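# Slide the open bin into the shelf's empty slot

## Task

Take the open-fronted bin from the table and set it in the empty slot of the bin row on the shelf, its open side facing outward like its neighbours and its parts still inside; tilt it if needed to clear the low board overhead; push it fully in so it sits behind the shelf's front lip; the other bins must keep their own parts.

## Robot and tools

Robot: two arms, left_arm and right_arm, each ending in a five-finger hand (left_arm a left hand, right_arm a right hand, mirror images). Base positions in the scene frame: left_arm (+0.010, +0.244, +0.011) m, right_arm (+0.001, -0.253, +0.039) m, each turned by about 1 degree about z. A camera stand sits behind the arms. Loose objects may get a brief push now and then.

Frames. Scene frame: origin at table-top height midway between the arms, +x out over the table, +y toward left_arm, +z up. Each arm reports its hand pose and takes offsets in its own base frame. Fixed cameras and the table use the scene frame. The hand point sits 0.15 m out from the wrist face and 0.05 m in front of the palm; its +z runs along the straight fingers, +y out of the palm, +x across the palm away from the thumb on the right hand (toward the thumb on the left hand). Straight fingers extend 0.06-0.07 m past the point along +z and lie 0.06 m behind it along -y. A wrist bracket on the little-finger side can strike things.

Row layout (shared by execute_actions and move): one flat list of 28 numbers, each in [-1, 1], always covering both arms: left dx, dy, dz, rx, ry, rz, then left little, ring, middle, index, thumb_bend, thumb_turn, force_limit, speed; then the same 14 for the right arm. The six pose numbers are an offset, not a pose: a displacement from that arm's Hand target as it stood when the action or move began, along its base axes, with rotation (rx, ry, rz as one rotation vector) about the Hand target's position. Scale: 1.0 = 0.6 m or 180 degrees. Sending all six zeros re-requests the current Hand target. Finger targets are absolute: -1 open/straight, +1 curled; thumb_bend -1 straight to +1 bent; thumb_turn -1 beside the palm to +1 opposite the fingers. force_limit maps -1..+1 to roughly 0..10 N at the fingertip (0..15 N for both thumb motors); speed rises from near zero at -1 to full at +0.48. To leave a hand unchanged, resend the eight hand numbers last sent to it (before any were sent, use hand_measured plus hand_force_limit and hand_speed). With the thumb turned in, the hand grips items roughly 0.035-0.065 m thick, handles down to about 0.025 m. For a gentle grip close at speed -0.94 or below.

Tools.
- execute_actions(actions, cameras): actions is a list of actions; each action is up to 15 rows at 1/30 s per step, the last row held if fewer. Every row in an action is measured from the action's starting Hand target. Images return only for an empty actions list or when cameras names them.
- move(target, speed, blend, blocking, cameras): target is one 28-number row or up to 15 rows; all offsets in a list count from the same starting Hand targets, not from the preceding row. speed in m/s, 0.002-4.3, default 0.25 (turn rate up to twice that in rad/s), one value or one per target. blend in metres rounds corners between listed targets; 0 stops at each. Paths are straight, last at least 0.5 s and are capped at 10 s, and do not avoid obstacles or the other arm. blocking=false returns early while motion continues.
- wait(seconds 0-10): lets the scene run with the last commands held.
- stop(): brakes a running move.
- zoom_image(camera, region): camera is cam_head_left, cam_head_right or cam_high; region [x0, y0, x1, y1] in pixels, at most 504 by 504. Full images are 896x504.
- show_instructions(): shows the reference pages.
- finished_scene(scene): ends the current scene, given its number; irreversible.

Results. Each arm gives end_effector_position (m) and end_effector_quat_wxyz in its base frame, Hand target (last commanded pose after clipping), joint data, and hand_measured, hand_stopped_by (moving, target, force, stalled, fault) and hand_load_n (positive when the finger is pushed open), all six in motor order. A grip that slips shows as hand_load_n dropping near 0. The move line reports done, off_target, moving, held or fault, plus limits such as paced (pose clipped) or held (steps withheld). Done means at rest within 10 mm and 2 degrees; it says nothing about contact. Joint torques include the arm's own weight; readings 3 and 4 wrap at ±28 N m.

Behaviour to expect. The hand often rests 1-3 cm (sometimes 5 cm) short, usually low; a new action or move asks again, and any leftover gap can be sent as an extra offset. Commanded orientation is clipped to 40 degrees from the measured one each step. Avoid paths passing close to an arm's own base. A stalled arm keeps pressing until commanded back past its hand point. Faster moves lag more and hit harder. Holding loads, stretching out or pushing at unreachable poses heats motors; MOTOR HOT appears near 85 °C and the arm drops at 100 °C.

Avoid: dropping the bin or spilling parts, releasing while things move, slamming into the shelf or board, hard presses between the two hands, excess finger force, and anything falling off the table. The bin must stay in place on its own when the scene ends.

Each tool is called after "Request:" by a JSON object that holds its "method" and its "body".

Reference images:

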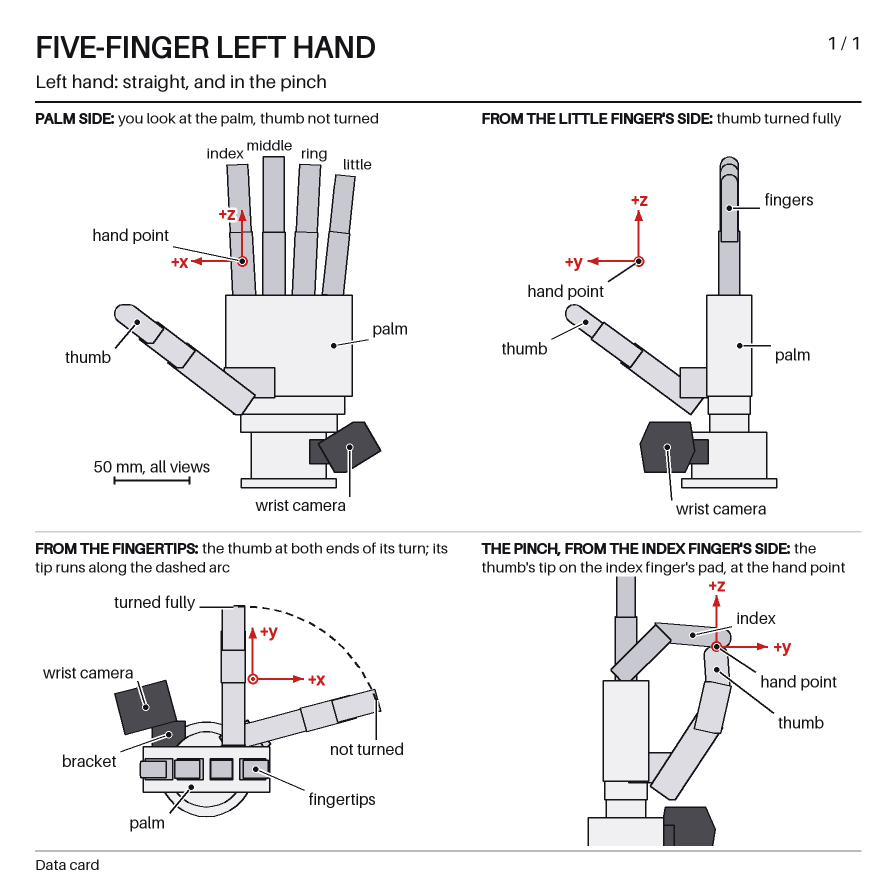

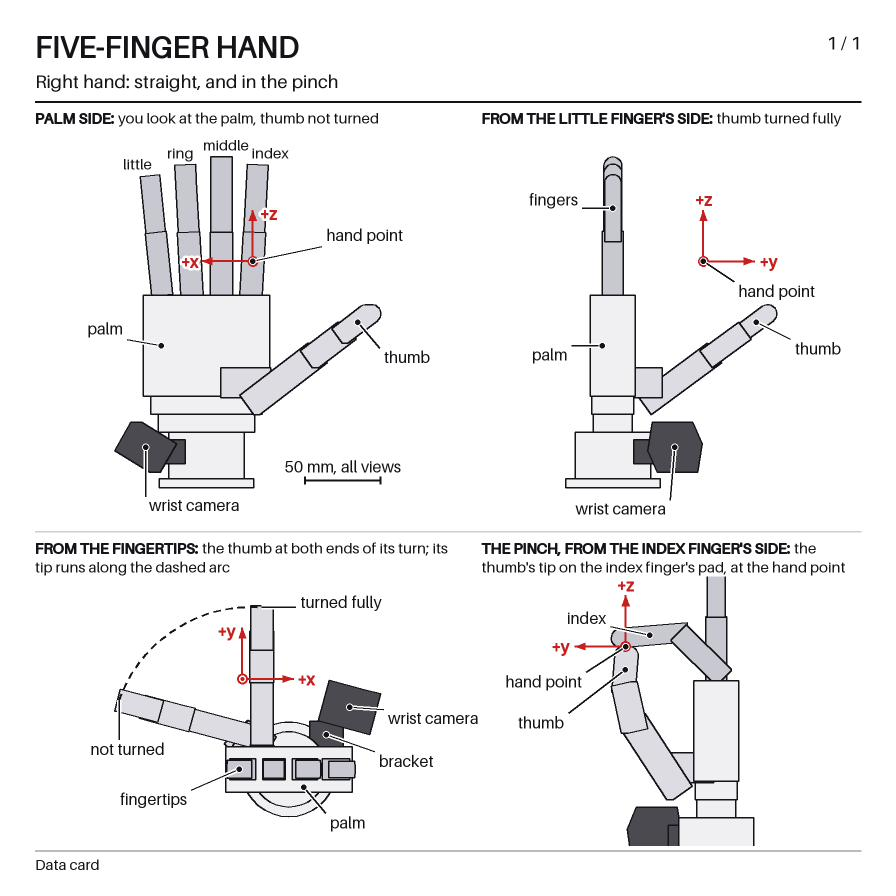

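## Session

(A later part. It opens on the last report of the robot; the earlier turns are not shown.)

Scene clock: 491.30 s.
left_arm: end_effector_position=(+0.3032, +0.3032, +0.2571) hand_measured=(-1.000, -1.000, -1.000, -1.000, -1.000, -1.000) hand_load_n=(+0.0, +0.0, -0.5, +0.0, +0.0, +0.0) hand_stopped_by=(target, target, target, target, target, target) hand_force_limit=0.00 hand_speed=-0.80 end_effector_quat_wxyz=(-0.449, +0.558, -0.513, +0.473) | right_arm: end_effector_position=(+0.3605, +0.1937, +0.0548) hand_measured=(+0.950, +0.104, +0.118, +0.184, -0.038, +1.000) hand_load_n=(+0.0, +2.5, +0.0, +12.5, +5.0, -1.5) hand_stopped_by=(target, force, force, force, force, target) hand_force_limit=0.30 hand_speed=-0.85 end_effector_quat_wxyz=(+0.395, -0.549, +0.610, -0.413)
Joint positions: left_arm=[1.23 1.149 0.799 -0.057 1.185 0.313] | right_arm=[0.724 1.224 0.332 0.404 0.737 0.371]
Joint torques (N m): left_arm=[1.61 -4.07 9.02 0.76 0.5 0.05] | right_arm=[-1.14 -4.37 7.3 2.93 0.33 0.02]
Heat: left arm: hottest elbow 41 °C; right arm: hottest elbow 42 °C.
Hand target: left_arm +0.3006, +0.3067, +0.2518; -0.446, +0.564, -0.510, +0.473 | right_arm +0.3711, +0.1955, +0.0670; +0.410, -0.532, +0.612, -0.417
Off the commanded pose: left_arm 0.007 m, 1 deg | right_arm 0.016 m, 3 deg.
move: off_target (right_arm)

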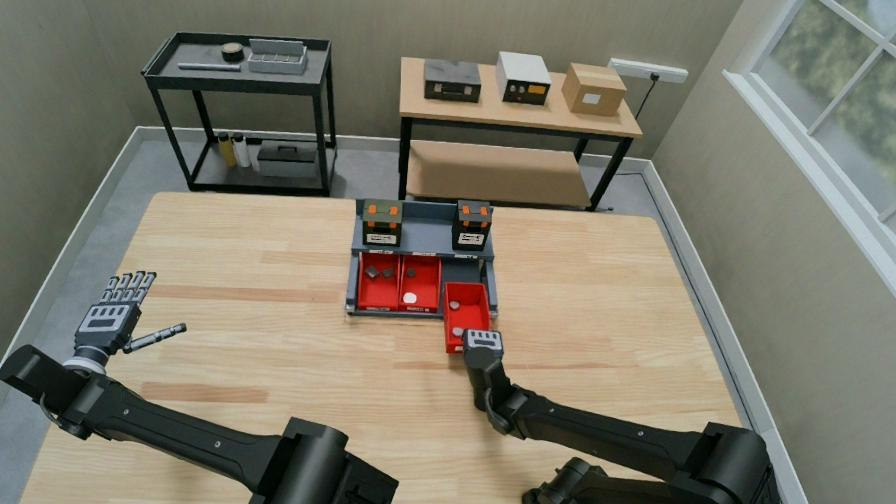

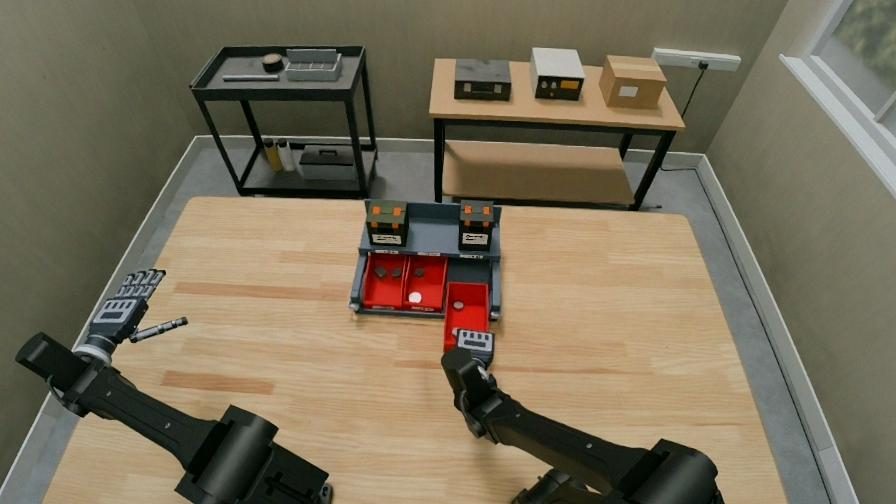

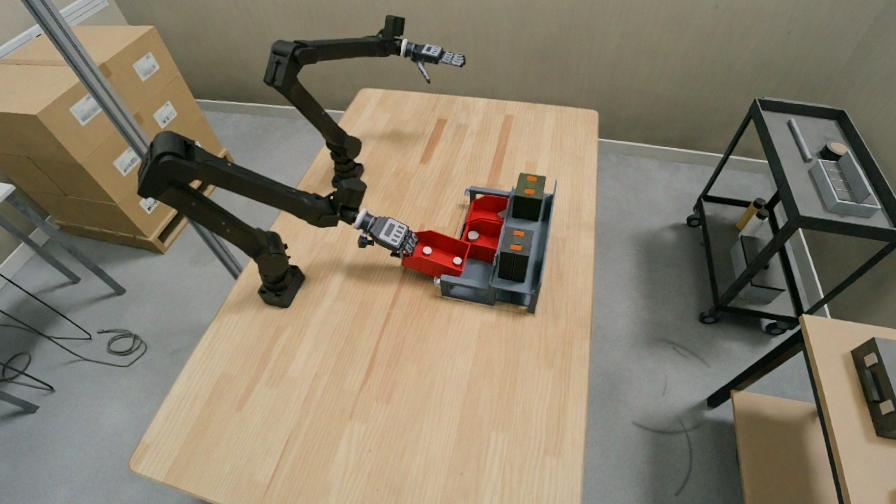

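Request:
{"method": "move", "body": {"target": [[0,0,0,0,0,0,-1,-1,-1,-1,-1,-1,0,-0.8, 0.0,-0.003,-0.035,0,0,0.0,0.95,0.7,0.7,0.7,0.1,1,0.3,-0.85]], "speed": 0.05, "cameras": ["cam_head_left","cam_head_right","cam_high"]}}

Request:
{"method": "zoom_image", "body": {"camera": "cam_head_left", "region": [410, 240, 510, 350]}}

Request:
{"method": "zoom_image", "body": {"camera": "cam_head_right", "region": [410, 240, 510, 350]}}

Request:
{"method": "zoom_image", "body": {"camera": "cam_high", "region": [370, 190, 510, 320]}}

Scene clock: 497.80 s.
left_arm: end_effector_position=(+0.3032, +0.3032, +0.2571) hand_measured=(-1.000, -1.000, -1.000, -1.000, -1.000, -1.000) hand_load_n=(+0.0, +0.0, +0.0, +0.0, -0.5, +0.0) hand_stopped_by=(target, target, target, target, target, target) hand_force_limit=0.00 hand_speed=-0.80 end_effector_quat_wxyz=(-0.449, +0.558, -0.513, +0.473) | right_arm: end_effector_position=(+0.3632, +0.1937, +0.0386) hand_measured=(+0.950, +0.104, +0.118, +0.184, -0.038, +1.000) hand_load_n=(+0.0, +1.5, +0.0, +9.5, +6.0, -1.5) hand_stopped_by=(target, force, force, force, force, target) hand_force_limit=0.30 hand_speed=-0.85 end_effector_quat_wxyz=(+0.400, -0.545, +0.610, -0.414)
Joint positions: left_arm=[1.23 1.149 0.799 -0.057 1.185 0.313] | right_arm=[0.718 1.308 0.313 0.522 0.734 0.368]
Joint torques (N m): left_arm=[1.61 -4.01 9.02 0.76 0.5 0.05] | right_arm=[-1.26 -4.31 6.27 2.84 0.26 0.01]
Heat: left arm: hottest elbow 41 °C; right arm: hottest elbow 42 °C.
Hand target: left_arm +0.3006, +0.3067, +0.2518; -0.446, +0.564, -0.510, +0.473 | right_arm +0.3711, +0.1937, +0.0460; +0.410, -0.532, +0.612, -0.417
Off the commanded pose: left_arm 0.007 m, 1 deg | right_arm 0.011 m, 2 deg.
move: off_target (right_arm)

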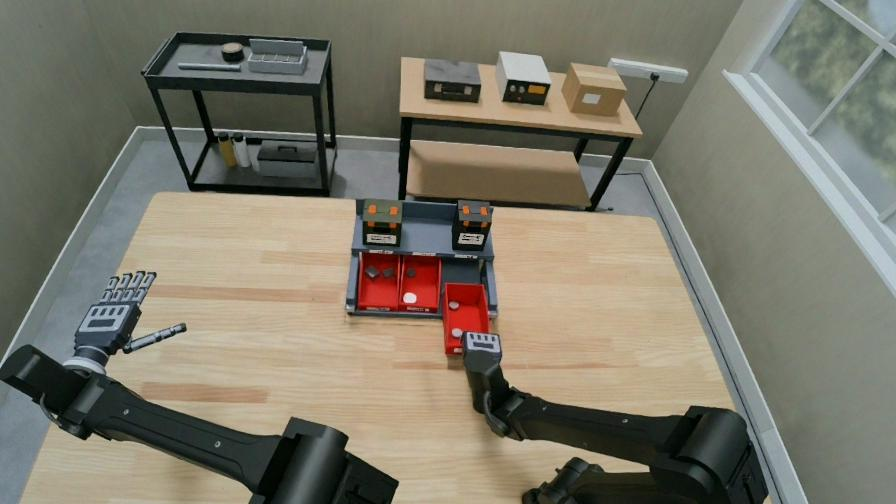

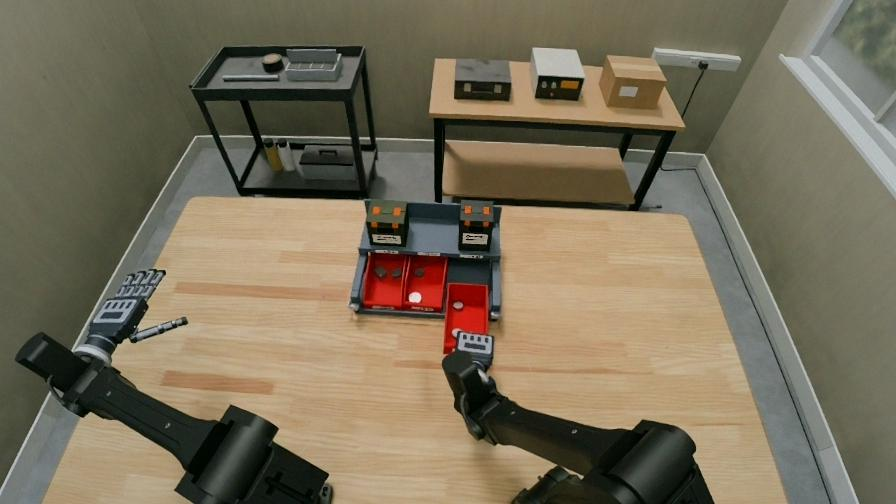

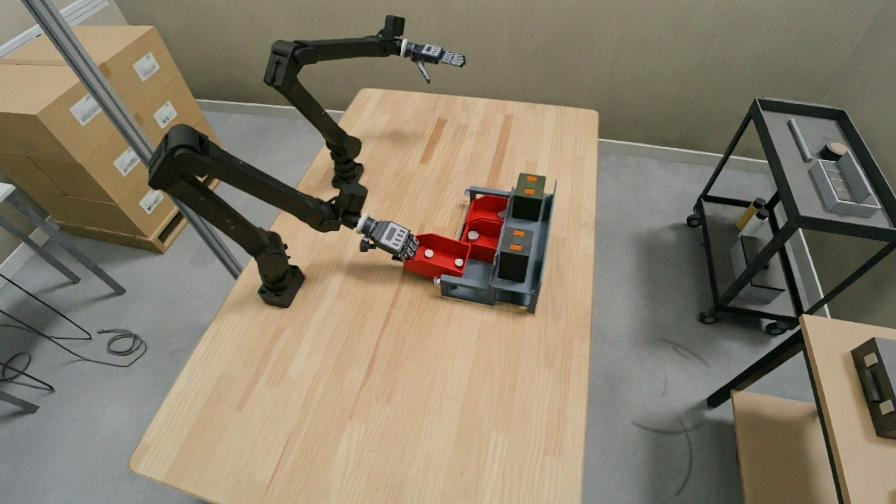

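Scaled by 4.582 from the camera's 896x504 image, which has a finer 1280x720 frame.

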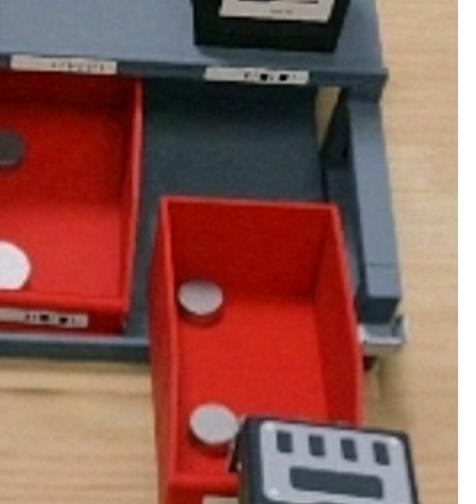

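Scaled by 4.582 from the camera's 896x504 image, which has a finer 1280x720 frame.

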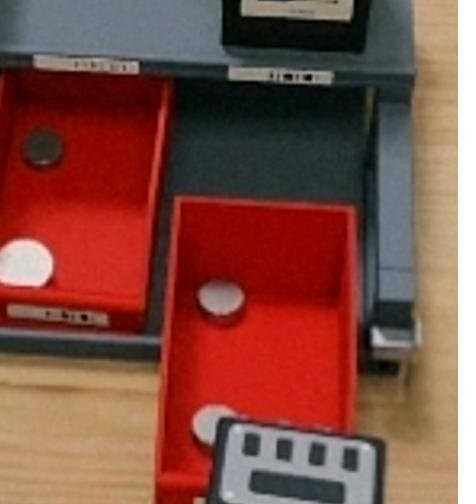

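Scaled by 3.600 from the camera's 896x504 image, which has a finer 1280x720 frame.

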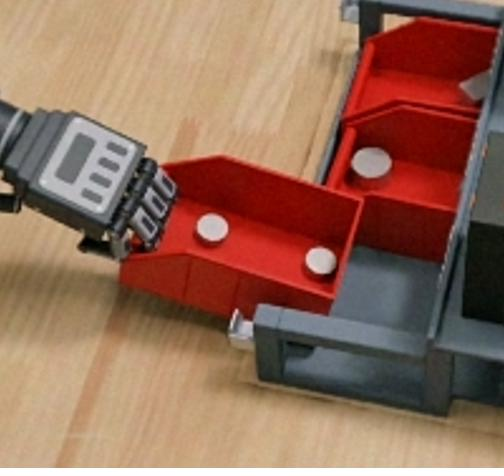

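Request:
{"method": "move", "body": {"target": [[0,0,0,0,0,0,-1,-1,-1,-1,-1,-1,0,-0.8, 0.01,0.0,-0.01,0,0.03,0.0,0.95,0.7,0.7,0.7,0.1,1,0.3,-0.85]], "speed": 0.05, "cameras": ["cam_head_left","cam_head_right","cam_high"]}}

Request:
{"method": "zoom_image", "body": {"camera": "cam_head_left", "region": [410, 240, 510, 350]}}

Request:
{"method": "zoom_image", "body": {"camera": "cam_head_right", "region": [410, 240, 510, 350]}}

Request:
{"method": "zoom_image", "body": {"camera": "cam_high", "region": [370, 190, 510, 320]}}

Scene clock: 503.93 s.
left_arm: end_effector_position=(+0.3032, +0.3032, +0.2571) hand_measured=(-1.000, -1.000, -1.000, -1.000, -1.000, -1.000) hand_load_n=(+0.0, +0.0, +0.0, +0.0, +0.0, -0.5) hand_stopped_by=(target, target, target, target, target, target) hand_force_limit=0.00 hand_speed=-0.80 end_effector_quat_wxyz=(-0.449, +0.558, -0.513, +0.473) | right_arm: end_effector_position=(+0.3612, +0.1885, +0.0249) hand_measured=(+0.950, +0.104, +0.118, +0.184, -0.038, +1.000) hand_load_n=(+0.0, +1.5, +1.5, +8.0, +10.0, -1.0) hand_stopped_by=(target, force, force, force, force, target) hand_force_limit=0.30 hand_speed=-0.85 end_effector_quat_wxyz=(+0.369, -0.566, +0.625, -0.390)
Joint positions: left_arm=[1.23 1.149 0.799 -0.057 1.185 0.313] | right_arm=[0.681 1.3 0.341 0.389 0.672 0.402]
Joint torques (N m): left_arm=[1.67 -4.07 9.03 0.76 0.5 0.04] | right_arm=[-1.32 -5.42 8.61 1.35 0.2 0.1]
Heat: left arm: hottest elbow 41 °C; right arm: hottest elbow 41 °C.
Hand target: left_arm +0.3006, +0.3067, +0.2518; -0.446, +0.564, -0.510, +0.473 | right_arm +0.3770, +0.1938, +0.0399; +0.381, -0.551, +0.631, -0.391
Off the commanded pose: left_arm 0.007 m, 1 deg | right_arm 0.022 m, 2 deg.
move: off_target (right_arm)

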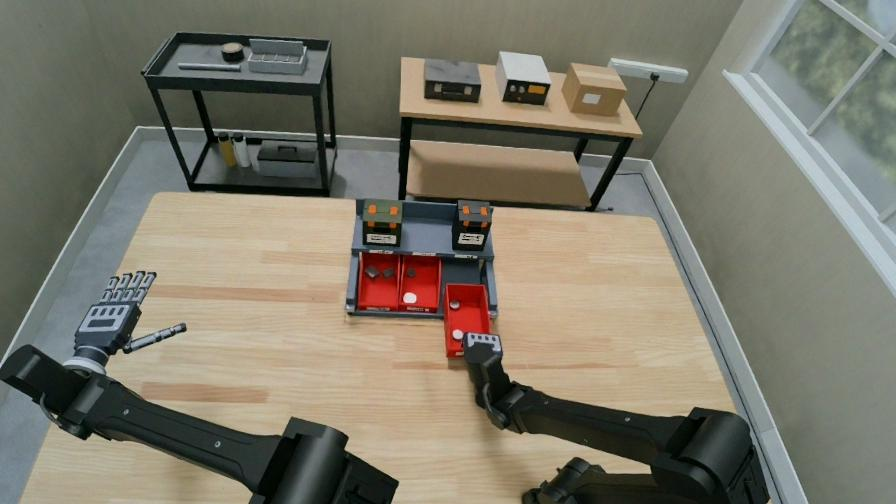

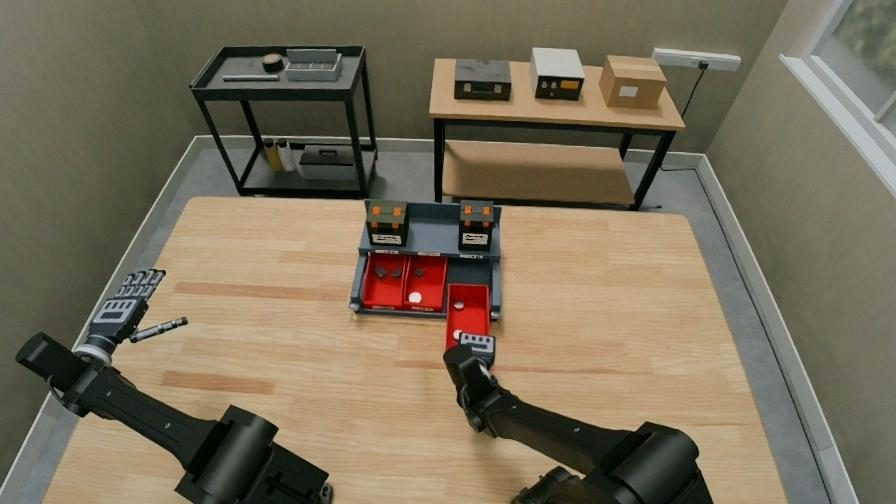

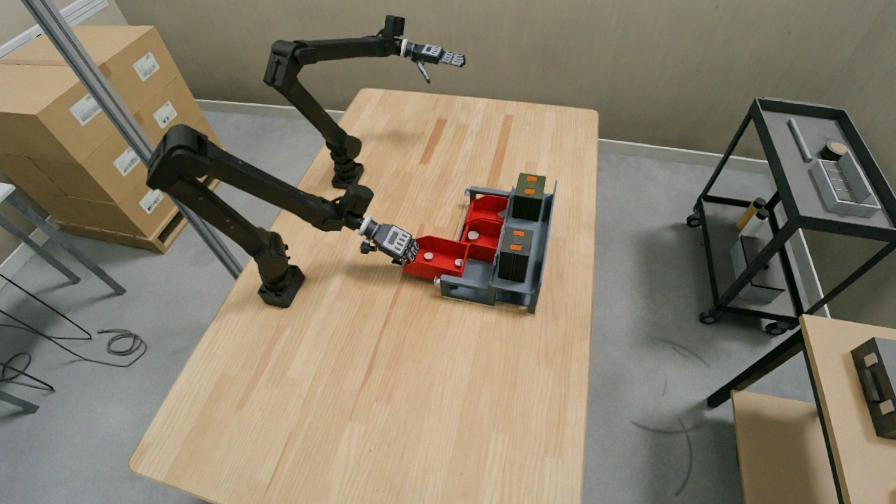

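Scaled by 4.582 from the camera's 896x504 image, which has a finer 1280x720 frame.

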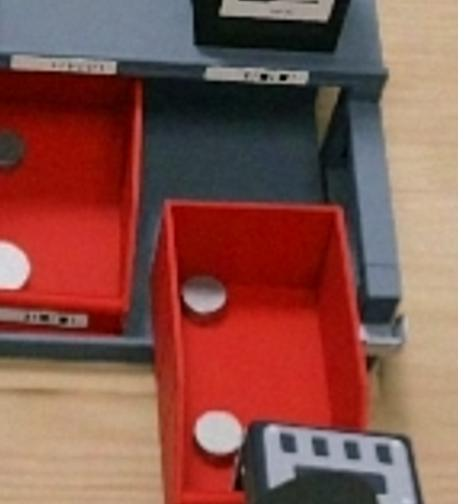

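Scaled by 4.582 from the camera's 896x504 image, which has a finer 1280x720 frame.

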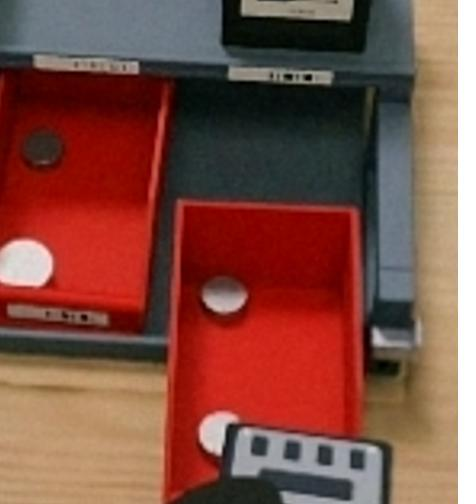

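Scaled by 3.600 from the camera's 896x504 image, which has a finer 1280x720 frame.

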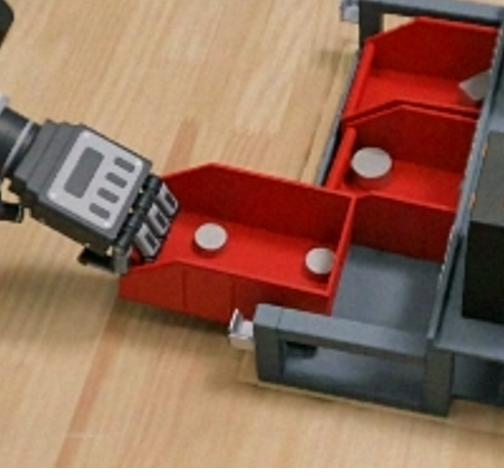

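Request:
{"method": "move", "body": {"target": [[0,0,0,0,0,0,-1,-1,-1,-1,-1,-1,0,-0.8, 0.01,0.003,0.045,0,0.0,0.0,0.95,0.7,0.7,0.7,0.1,1,0.3,-0.85]], "speed": 0.05, "cameras": ["cam_head_left","cam_head_right","cam_high"]}}

Request:
{"method": "zoom_image", "body": {"camera": "cam_head_left", "region": [410, 240, 510, 350]}}

Request:
{"method": "zoom_image", "body": {"camera": "cam_high", "region": [370, 190, 510, 320]}}

Scene clock: 510.73 s.
left_arm: end_effector_position=(+0.3032, +0.3032, +0.2571) hand_measured=(-1.000, -1.000, -1.000, -1.000, -1.000, -1.000) hand_load_n=(+0.0, +0.0, +0.0, -0.5, +0.0, -0.5) hand_stopped_by=(target, target, target, target, target, target) hand_force_limit=0.00 hand_speed=-0.80 end_effector_quat_wxyz=(-0.449, +0.558, -0.513, +0.473) | right_arm: end_effector_position=(+0.3644, +0.1878, +0.0438) hand_measured=(+0.950, +0.104, +0.118, +0.184, -0.038, +1.000) hand_load_n=(+0.0, +1.5, +0.0, +6.0, +5.5, -0.5) hand_stopped_by=(target, force, force, force, force, target) hand_force_limit=0.30 hand_speed=-0.85 end_effector_quat_wxyz=(+0.363, -0.569, +0.628, -0.388)
Joint positions: left_arm=[1.23 1.149 0.799 -0.057 1.185 0.313] | right_arm=[0.67 1.227 0.377 0.263 0.663 0.402]
Joint torques (N m): left_arm=[1.61 -4.01 9.02 0.76 0.5 0.04] | right_arm=[-1.14 -5.71 9.78 1.48 0.28 0.06]
Heat: left arm: hottest elbow 41 °C; right arm: hottest elbow 41 °C.
Hand target: left_arm +0.3006, +0.3067, +0.2518; -0.446, +0.564, -0.510, +0.473 | right_arm +0.3831, +0.1956, +0.0671; +0.381, -0.551, +0.631, -0.391
Off the commanded pose: left_arm 0.007 m, 1 deg | right_arm 0.031 m, 3 deg.
move: off_target (right_arm)

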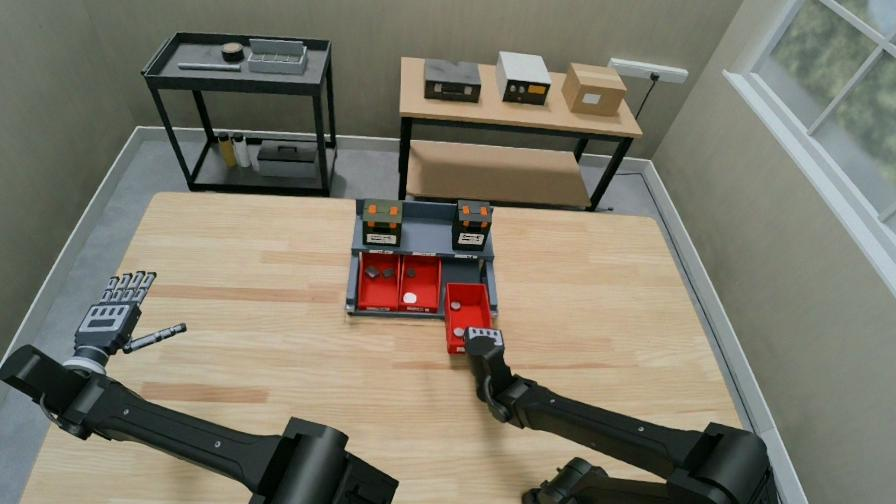

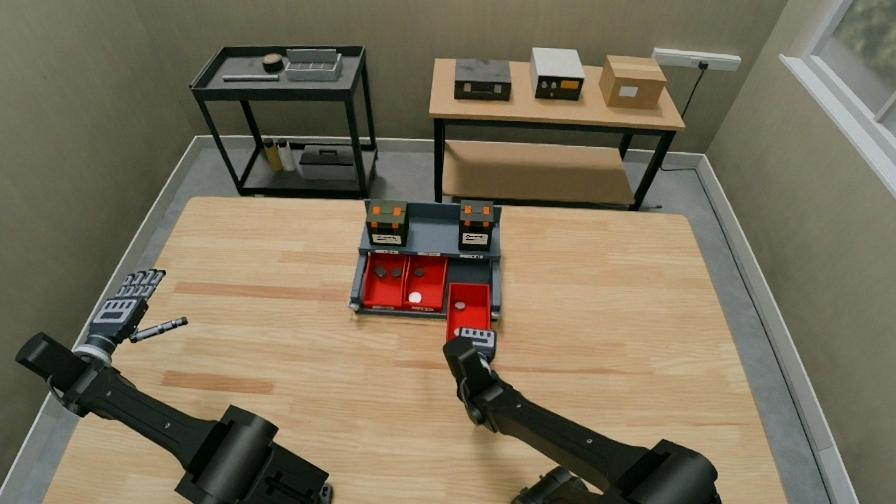

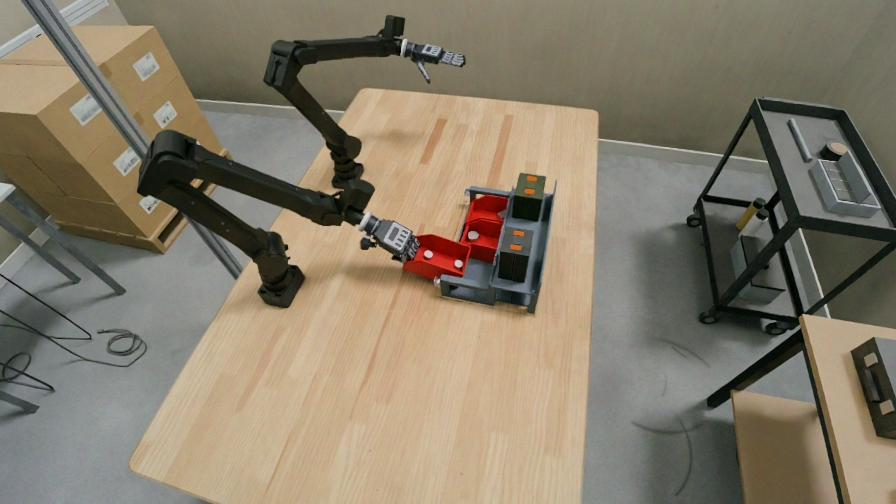

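Scaled by 4.582 from the camera's 896x504 image, which has a finer 1280x720 frame.

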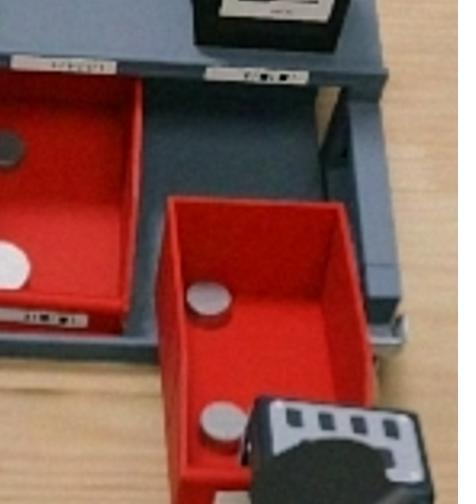

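Scaled by 3.600 from the camera's 896x504 image, which has a finer 1280x720 frame.

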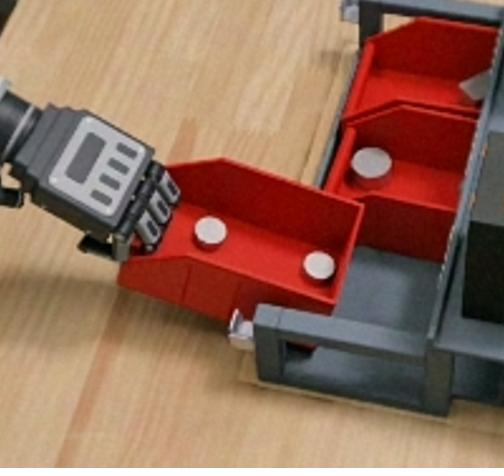

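Request:
{"method": "zoom_image", "body": {"camera": "cam_head_right", "region": [410, 240, 510, 350]}}

Scaled by 4.582 from the camera's 896x504 image, which has a finer 1280x720 frame.

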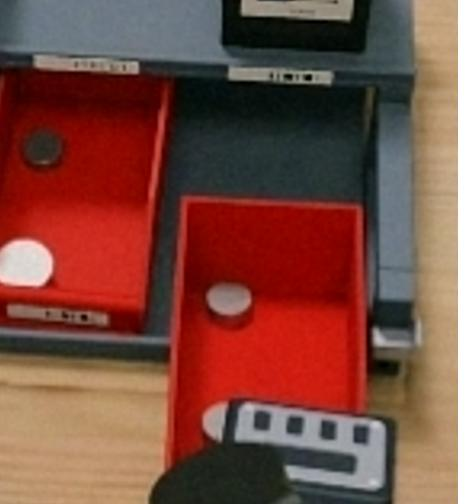

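Request:
{"method": "move", "body": {"target": [[0,0,0,0,0,0,-1,-1,-1,-1,-1,-1,0,-0.8, 0.035,0.01,-0.01,0,0.0,-0.008,0.95,0.7,0.7,0.7,0.1,1,0.3,-0.85]], "speed": 0.05, "cameras": ["cam_head_left","cam_head_right","cam_high"]}}

Request:
{"method": "zoom_image", "body": {"camera": "cam_head_left", "region": [410, 240, 510, 350]}}

Request:
{"method": "zoom_image", "body": {"camera": "cam_head_right", "region": [410, 240, 510, 350]}}

Request:
{"method": "zoom_image", "body": {"camera": "cam_high", "region": [370, 190, 510, 320]}}

Scene clock: 521.90 s.
left_arm: end_effector_position=(+0.3032, +0.3032, +0.2571) hand_measured=(-1.000, -1.000, -1.000, -1.000, -1.000, -1.000) hand_load_n=(+0.0, +0.0, +0.0, +0.0, +0.0, -0.5) hand_stopped_by=(target, target, target, target, target, target) hand_force_limit=0.00 hand_speed=-0.80 end_effector_quat_wxyz=(-0.449, +0.558, -0.513, +0.473) | right_arm: end_effector_position=(+0.3808, +0.1916, +0.0411) hand_measured=(+0.950, +0.104, +0.118, +0.184, -0.038, +1.000) hand_load_n=(+0.0, +0.5, +0.0, +6.0, +5.5, -0.5) hand_stopped_by=(target, force, force, force, force, target) hand_force_limit=0.30 hand_speed=-0.85 end_effector_quat_wxyz=(+0.354, -0.565, +0.634, -0.392)
Joint positions: left_arm=[1.23 1.149 0.799 -0.057 1.185 0.313] | right_arm=[0.655 1.288 0.423 0.267 0.669 0.407]
Joint torques (N m): left_arm=[1.67 -4.07 9.03 0.76 0.5 0.04] | right_arm=[-1.14 -4.54 9.84 2.48 0.41 0.07]
Heat: left arm: hottest elbow 42 °C; right arm: hottest elbow 42 °C.
Hand target: left_arm +0.3006, +0.3067, +0.2518; -0.446, +0.564, -0.510, +0.473 | right_arm +0.4041, +0.2017, +0.0611; +0.376, -0.543, +0.638, -0.396
Off the commanded pose: left_arm 0.007 m, 1 deg | right_arm 0.032 m, 4 deg.
move: off_target (right_arm)

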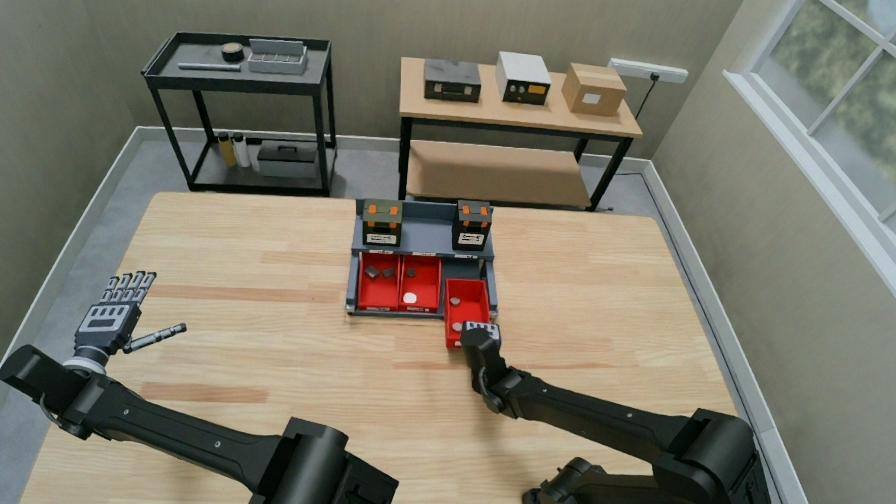

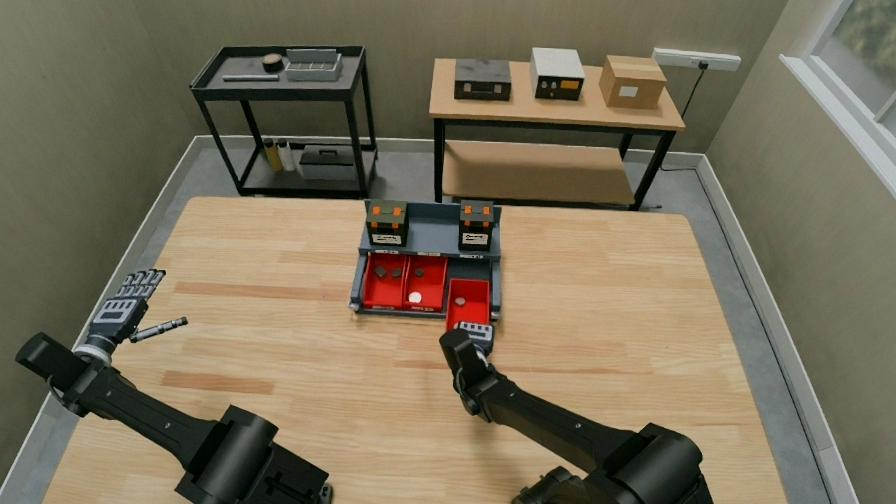

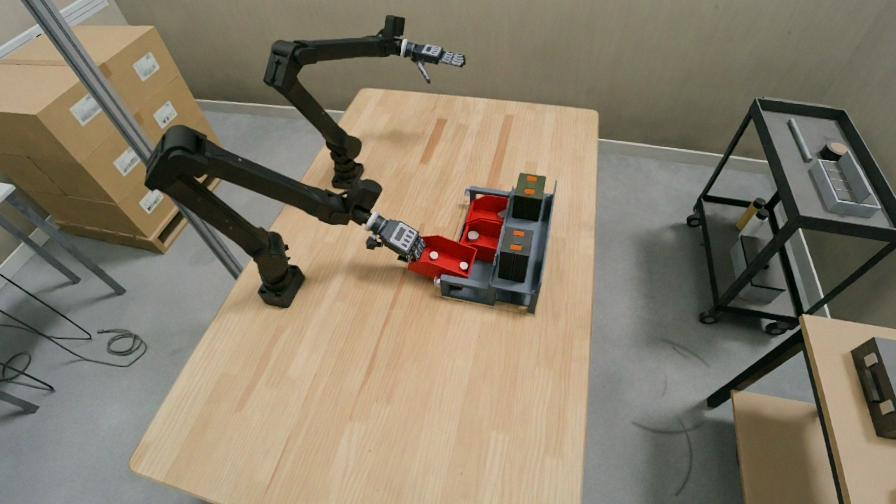

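Scaled by 4.582 from the camera's 896x504 image, which has a finer 1280x720 frame.

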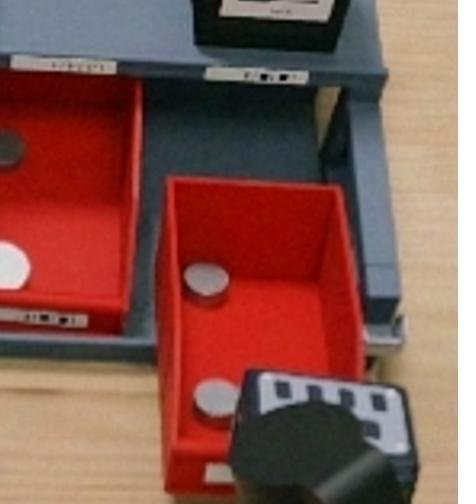

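Scaled by 4.582 from the camera's 896x504 image, which has a finer 1280x720 frame.

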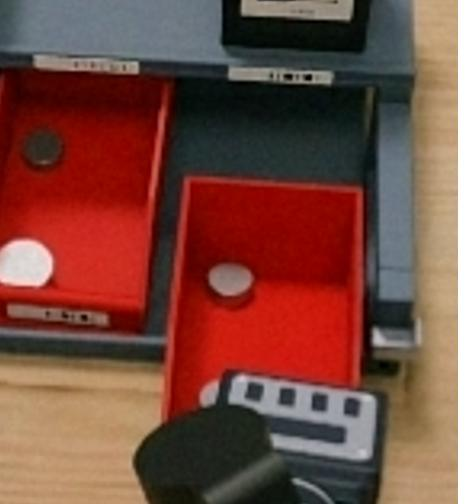

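Scaled by 3.600 from the camera's 896x504 image, which has a finer 1280x720 frame.

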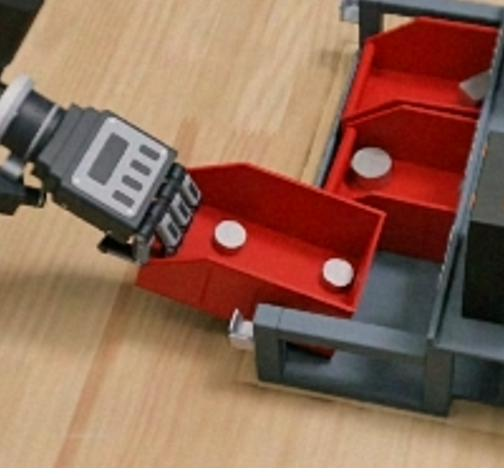

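Request:
{"method": "move", "body": {"target": [[0,0,0,0,0,0,-1,-1,-1,-1,-1,-1,0,-0.8, 0.05,0.003,-0.03,0,-0.011,0.0,0.95,0.7,0.7,0.7,0.1,1,0.3,-0.85]], "speed": 0.05, "cameras": ["cam_head_left","cam_head_right","cam_high"]}}

Request:
{"method": "zoom_image", "body": {"camera": "cam_head_left", "region": [410, 240, 510, 350]}}

Request:
{"method": "zoom_image", "body": {"camera": "cam_head_right", "region": [410, 240, 510, 350]}}

Request:
{"method": "zoom_image", "body": {"camera": "cam_high", "region": [370, 190, 510, 320]}}

Scene clock: 533.80 s.
left_arm: end_effector_position=(+0.3032, +0.3032, +0.2571) hand_measured=(-1.000, -1.000, -1.000, -1.000, -1.000, -1.000) hand_load_n=(+0.0, +0.0, +0.0, +0.0, +0.0, -0.5) hand_stopped_by=(target, target, target, target, target, target) hand_force_limit=0.00 hand_speed=-0.80 end_effector_quat_wxyz=(-0.449, +0.558, -0.513, +0.473) | right_arm: end_effector_position=(+0.4123, +0.1952, +0.0270) hand_measured=(+0.950, +0.104, +0.118, +0.184, -0.038, +1.000) hand_load_n=(+0.0, +0.0, +0.0, +6.5, +5.5, -0.5) hand_stopped_by=(target, force, force, force, force, target) hand_force_limit=0.30 hand_speed=-0.85 end_effector_quat_wxyz=(+0.369, -0.551, +0.632, -0.401)
Joint positions: left_arm=[1.23 1.149 0.799 -0.057 1.185 0.313] | right_arm=[0.613 1.431 0.452 0.444 0.649 0.371]
Joint torques (N m): left_arm=[1.67 -4.01 9.03 0.76 0.5 0.04] | right_arm=[-1.08 -6.07 8.95 2.47 0.13 -0.06]
Heat: left arm: hottest elbow 42 °C; right arm: hottest elbow 43 °C.
Hand target: left_arm +0.3006, +0.3067, +0.2518; -0.446, +0.564, -0.510, +0.473 | right_arm +0.4341, +0.2034, +0.0430; +0.387, -0.536, +0.631, -0.405
Off the commanded pose: left_arm 0.007 m, 1 deg | right_arm 0.028 m, 3 deg.
move: off_target (right_arm)

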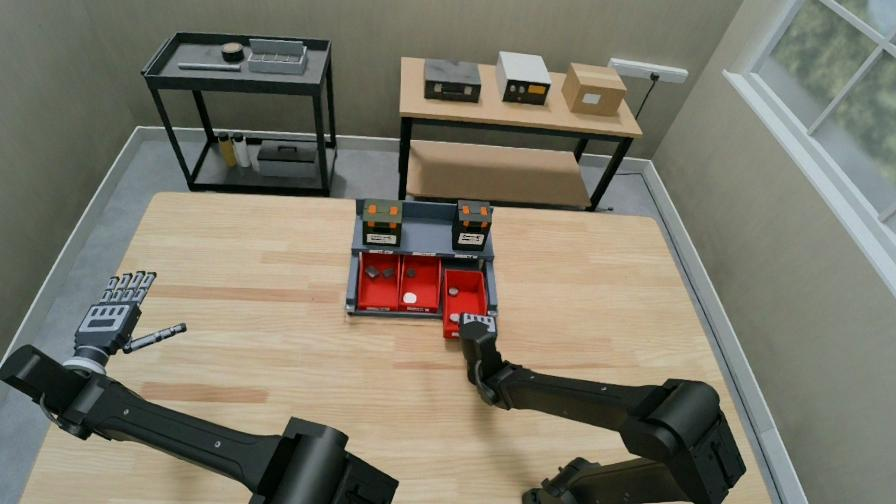

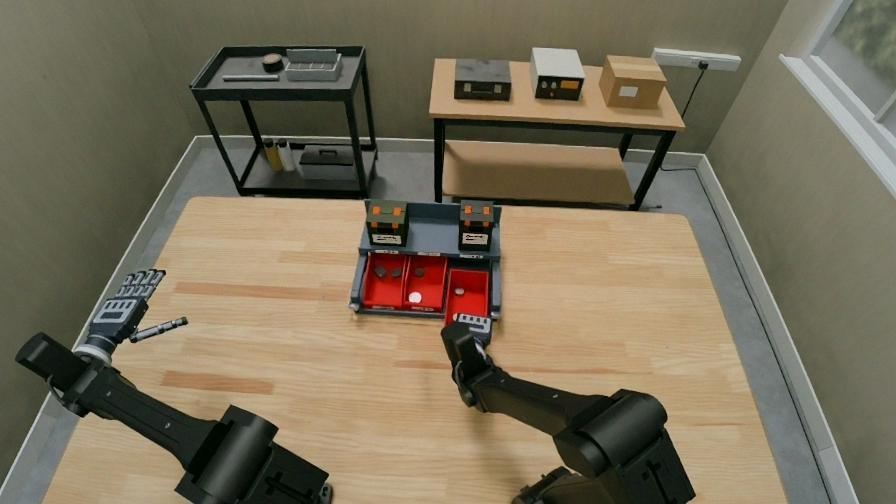

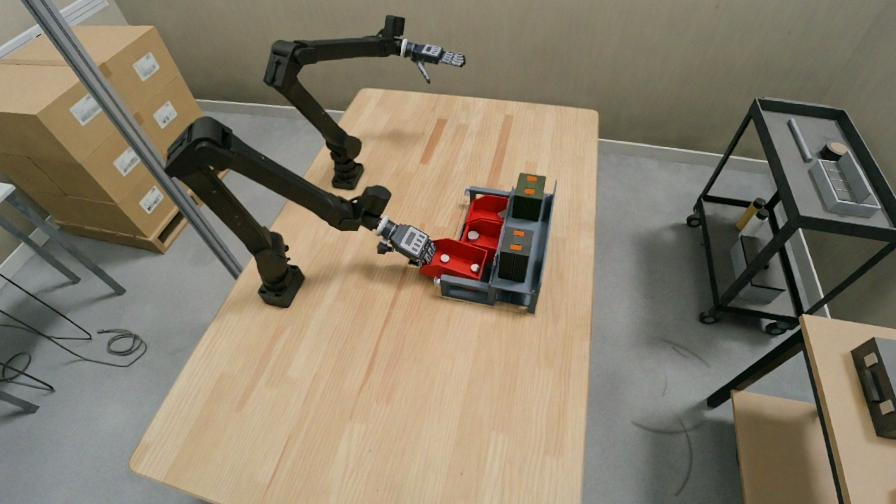

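Scaled by 4.582 from the camera's 896x504 image, which has a finer 1280x720 frame.

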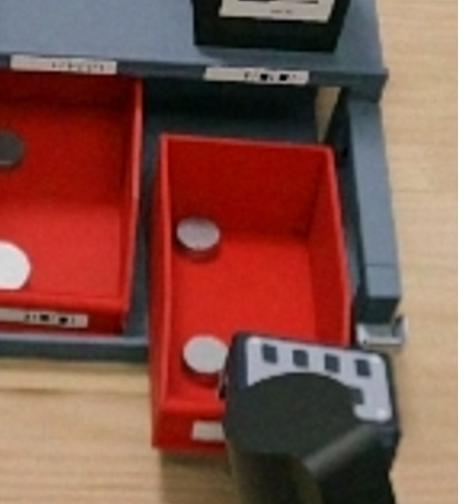

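Scaled by 4.582 from the camera's 896x504 image, which has a finer 1280x720 frame.

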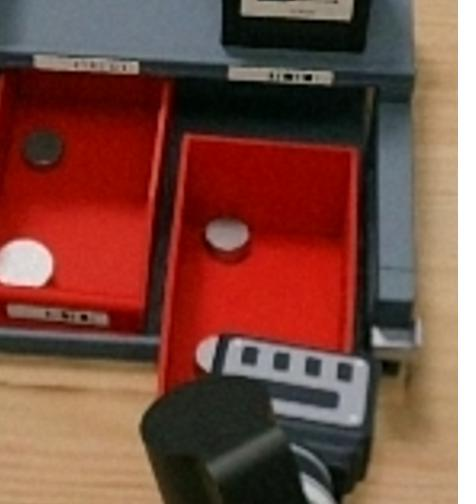

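Scaled by 3.600 from the camera's 896x504 image, which has a finer 1280x720 frame.

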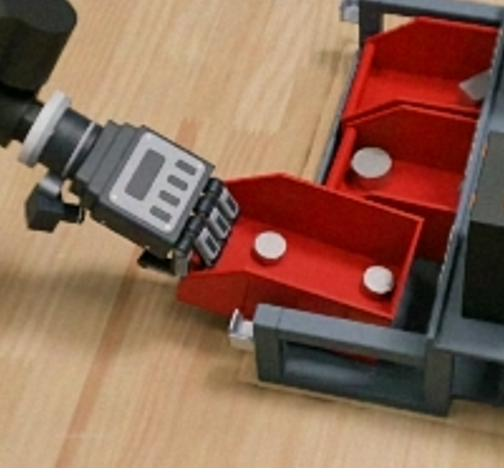

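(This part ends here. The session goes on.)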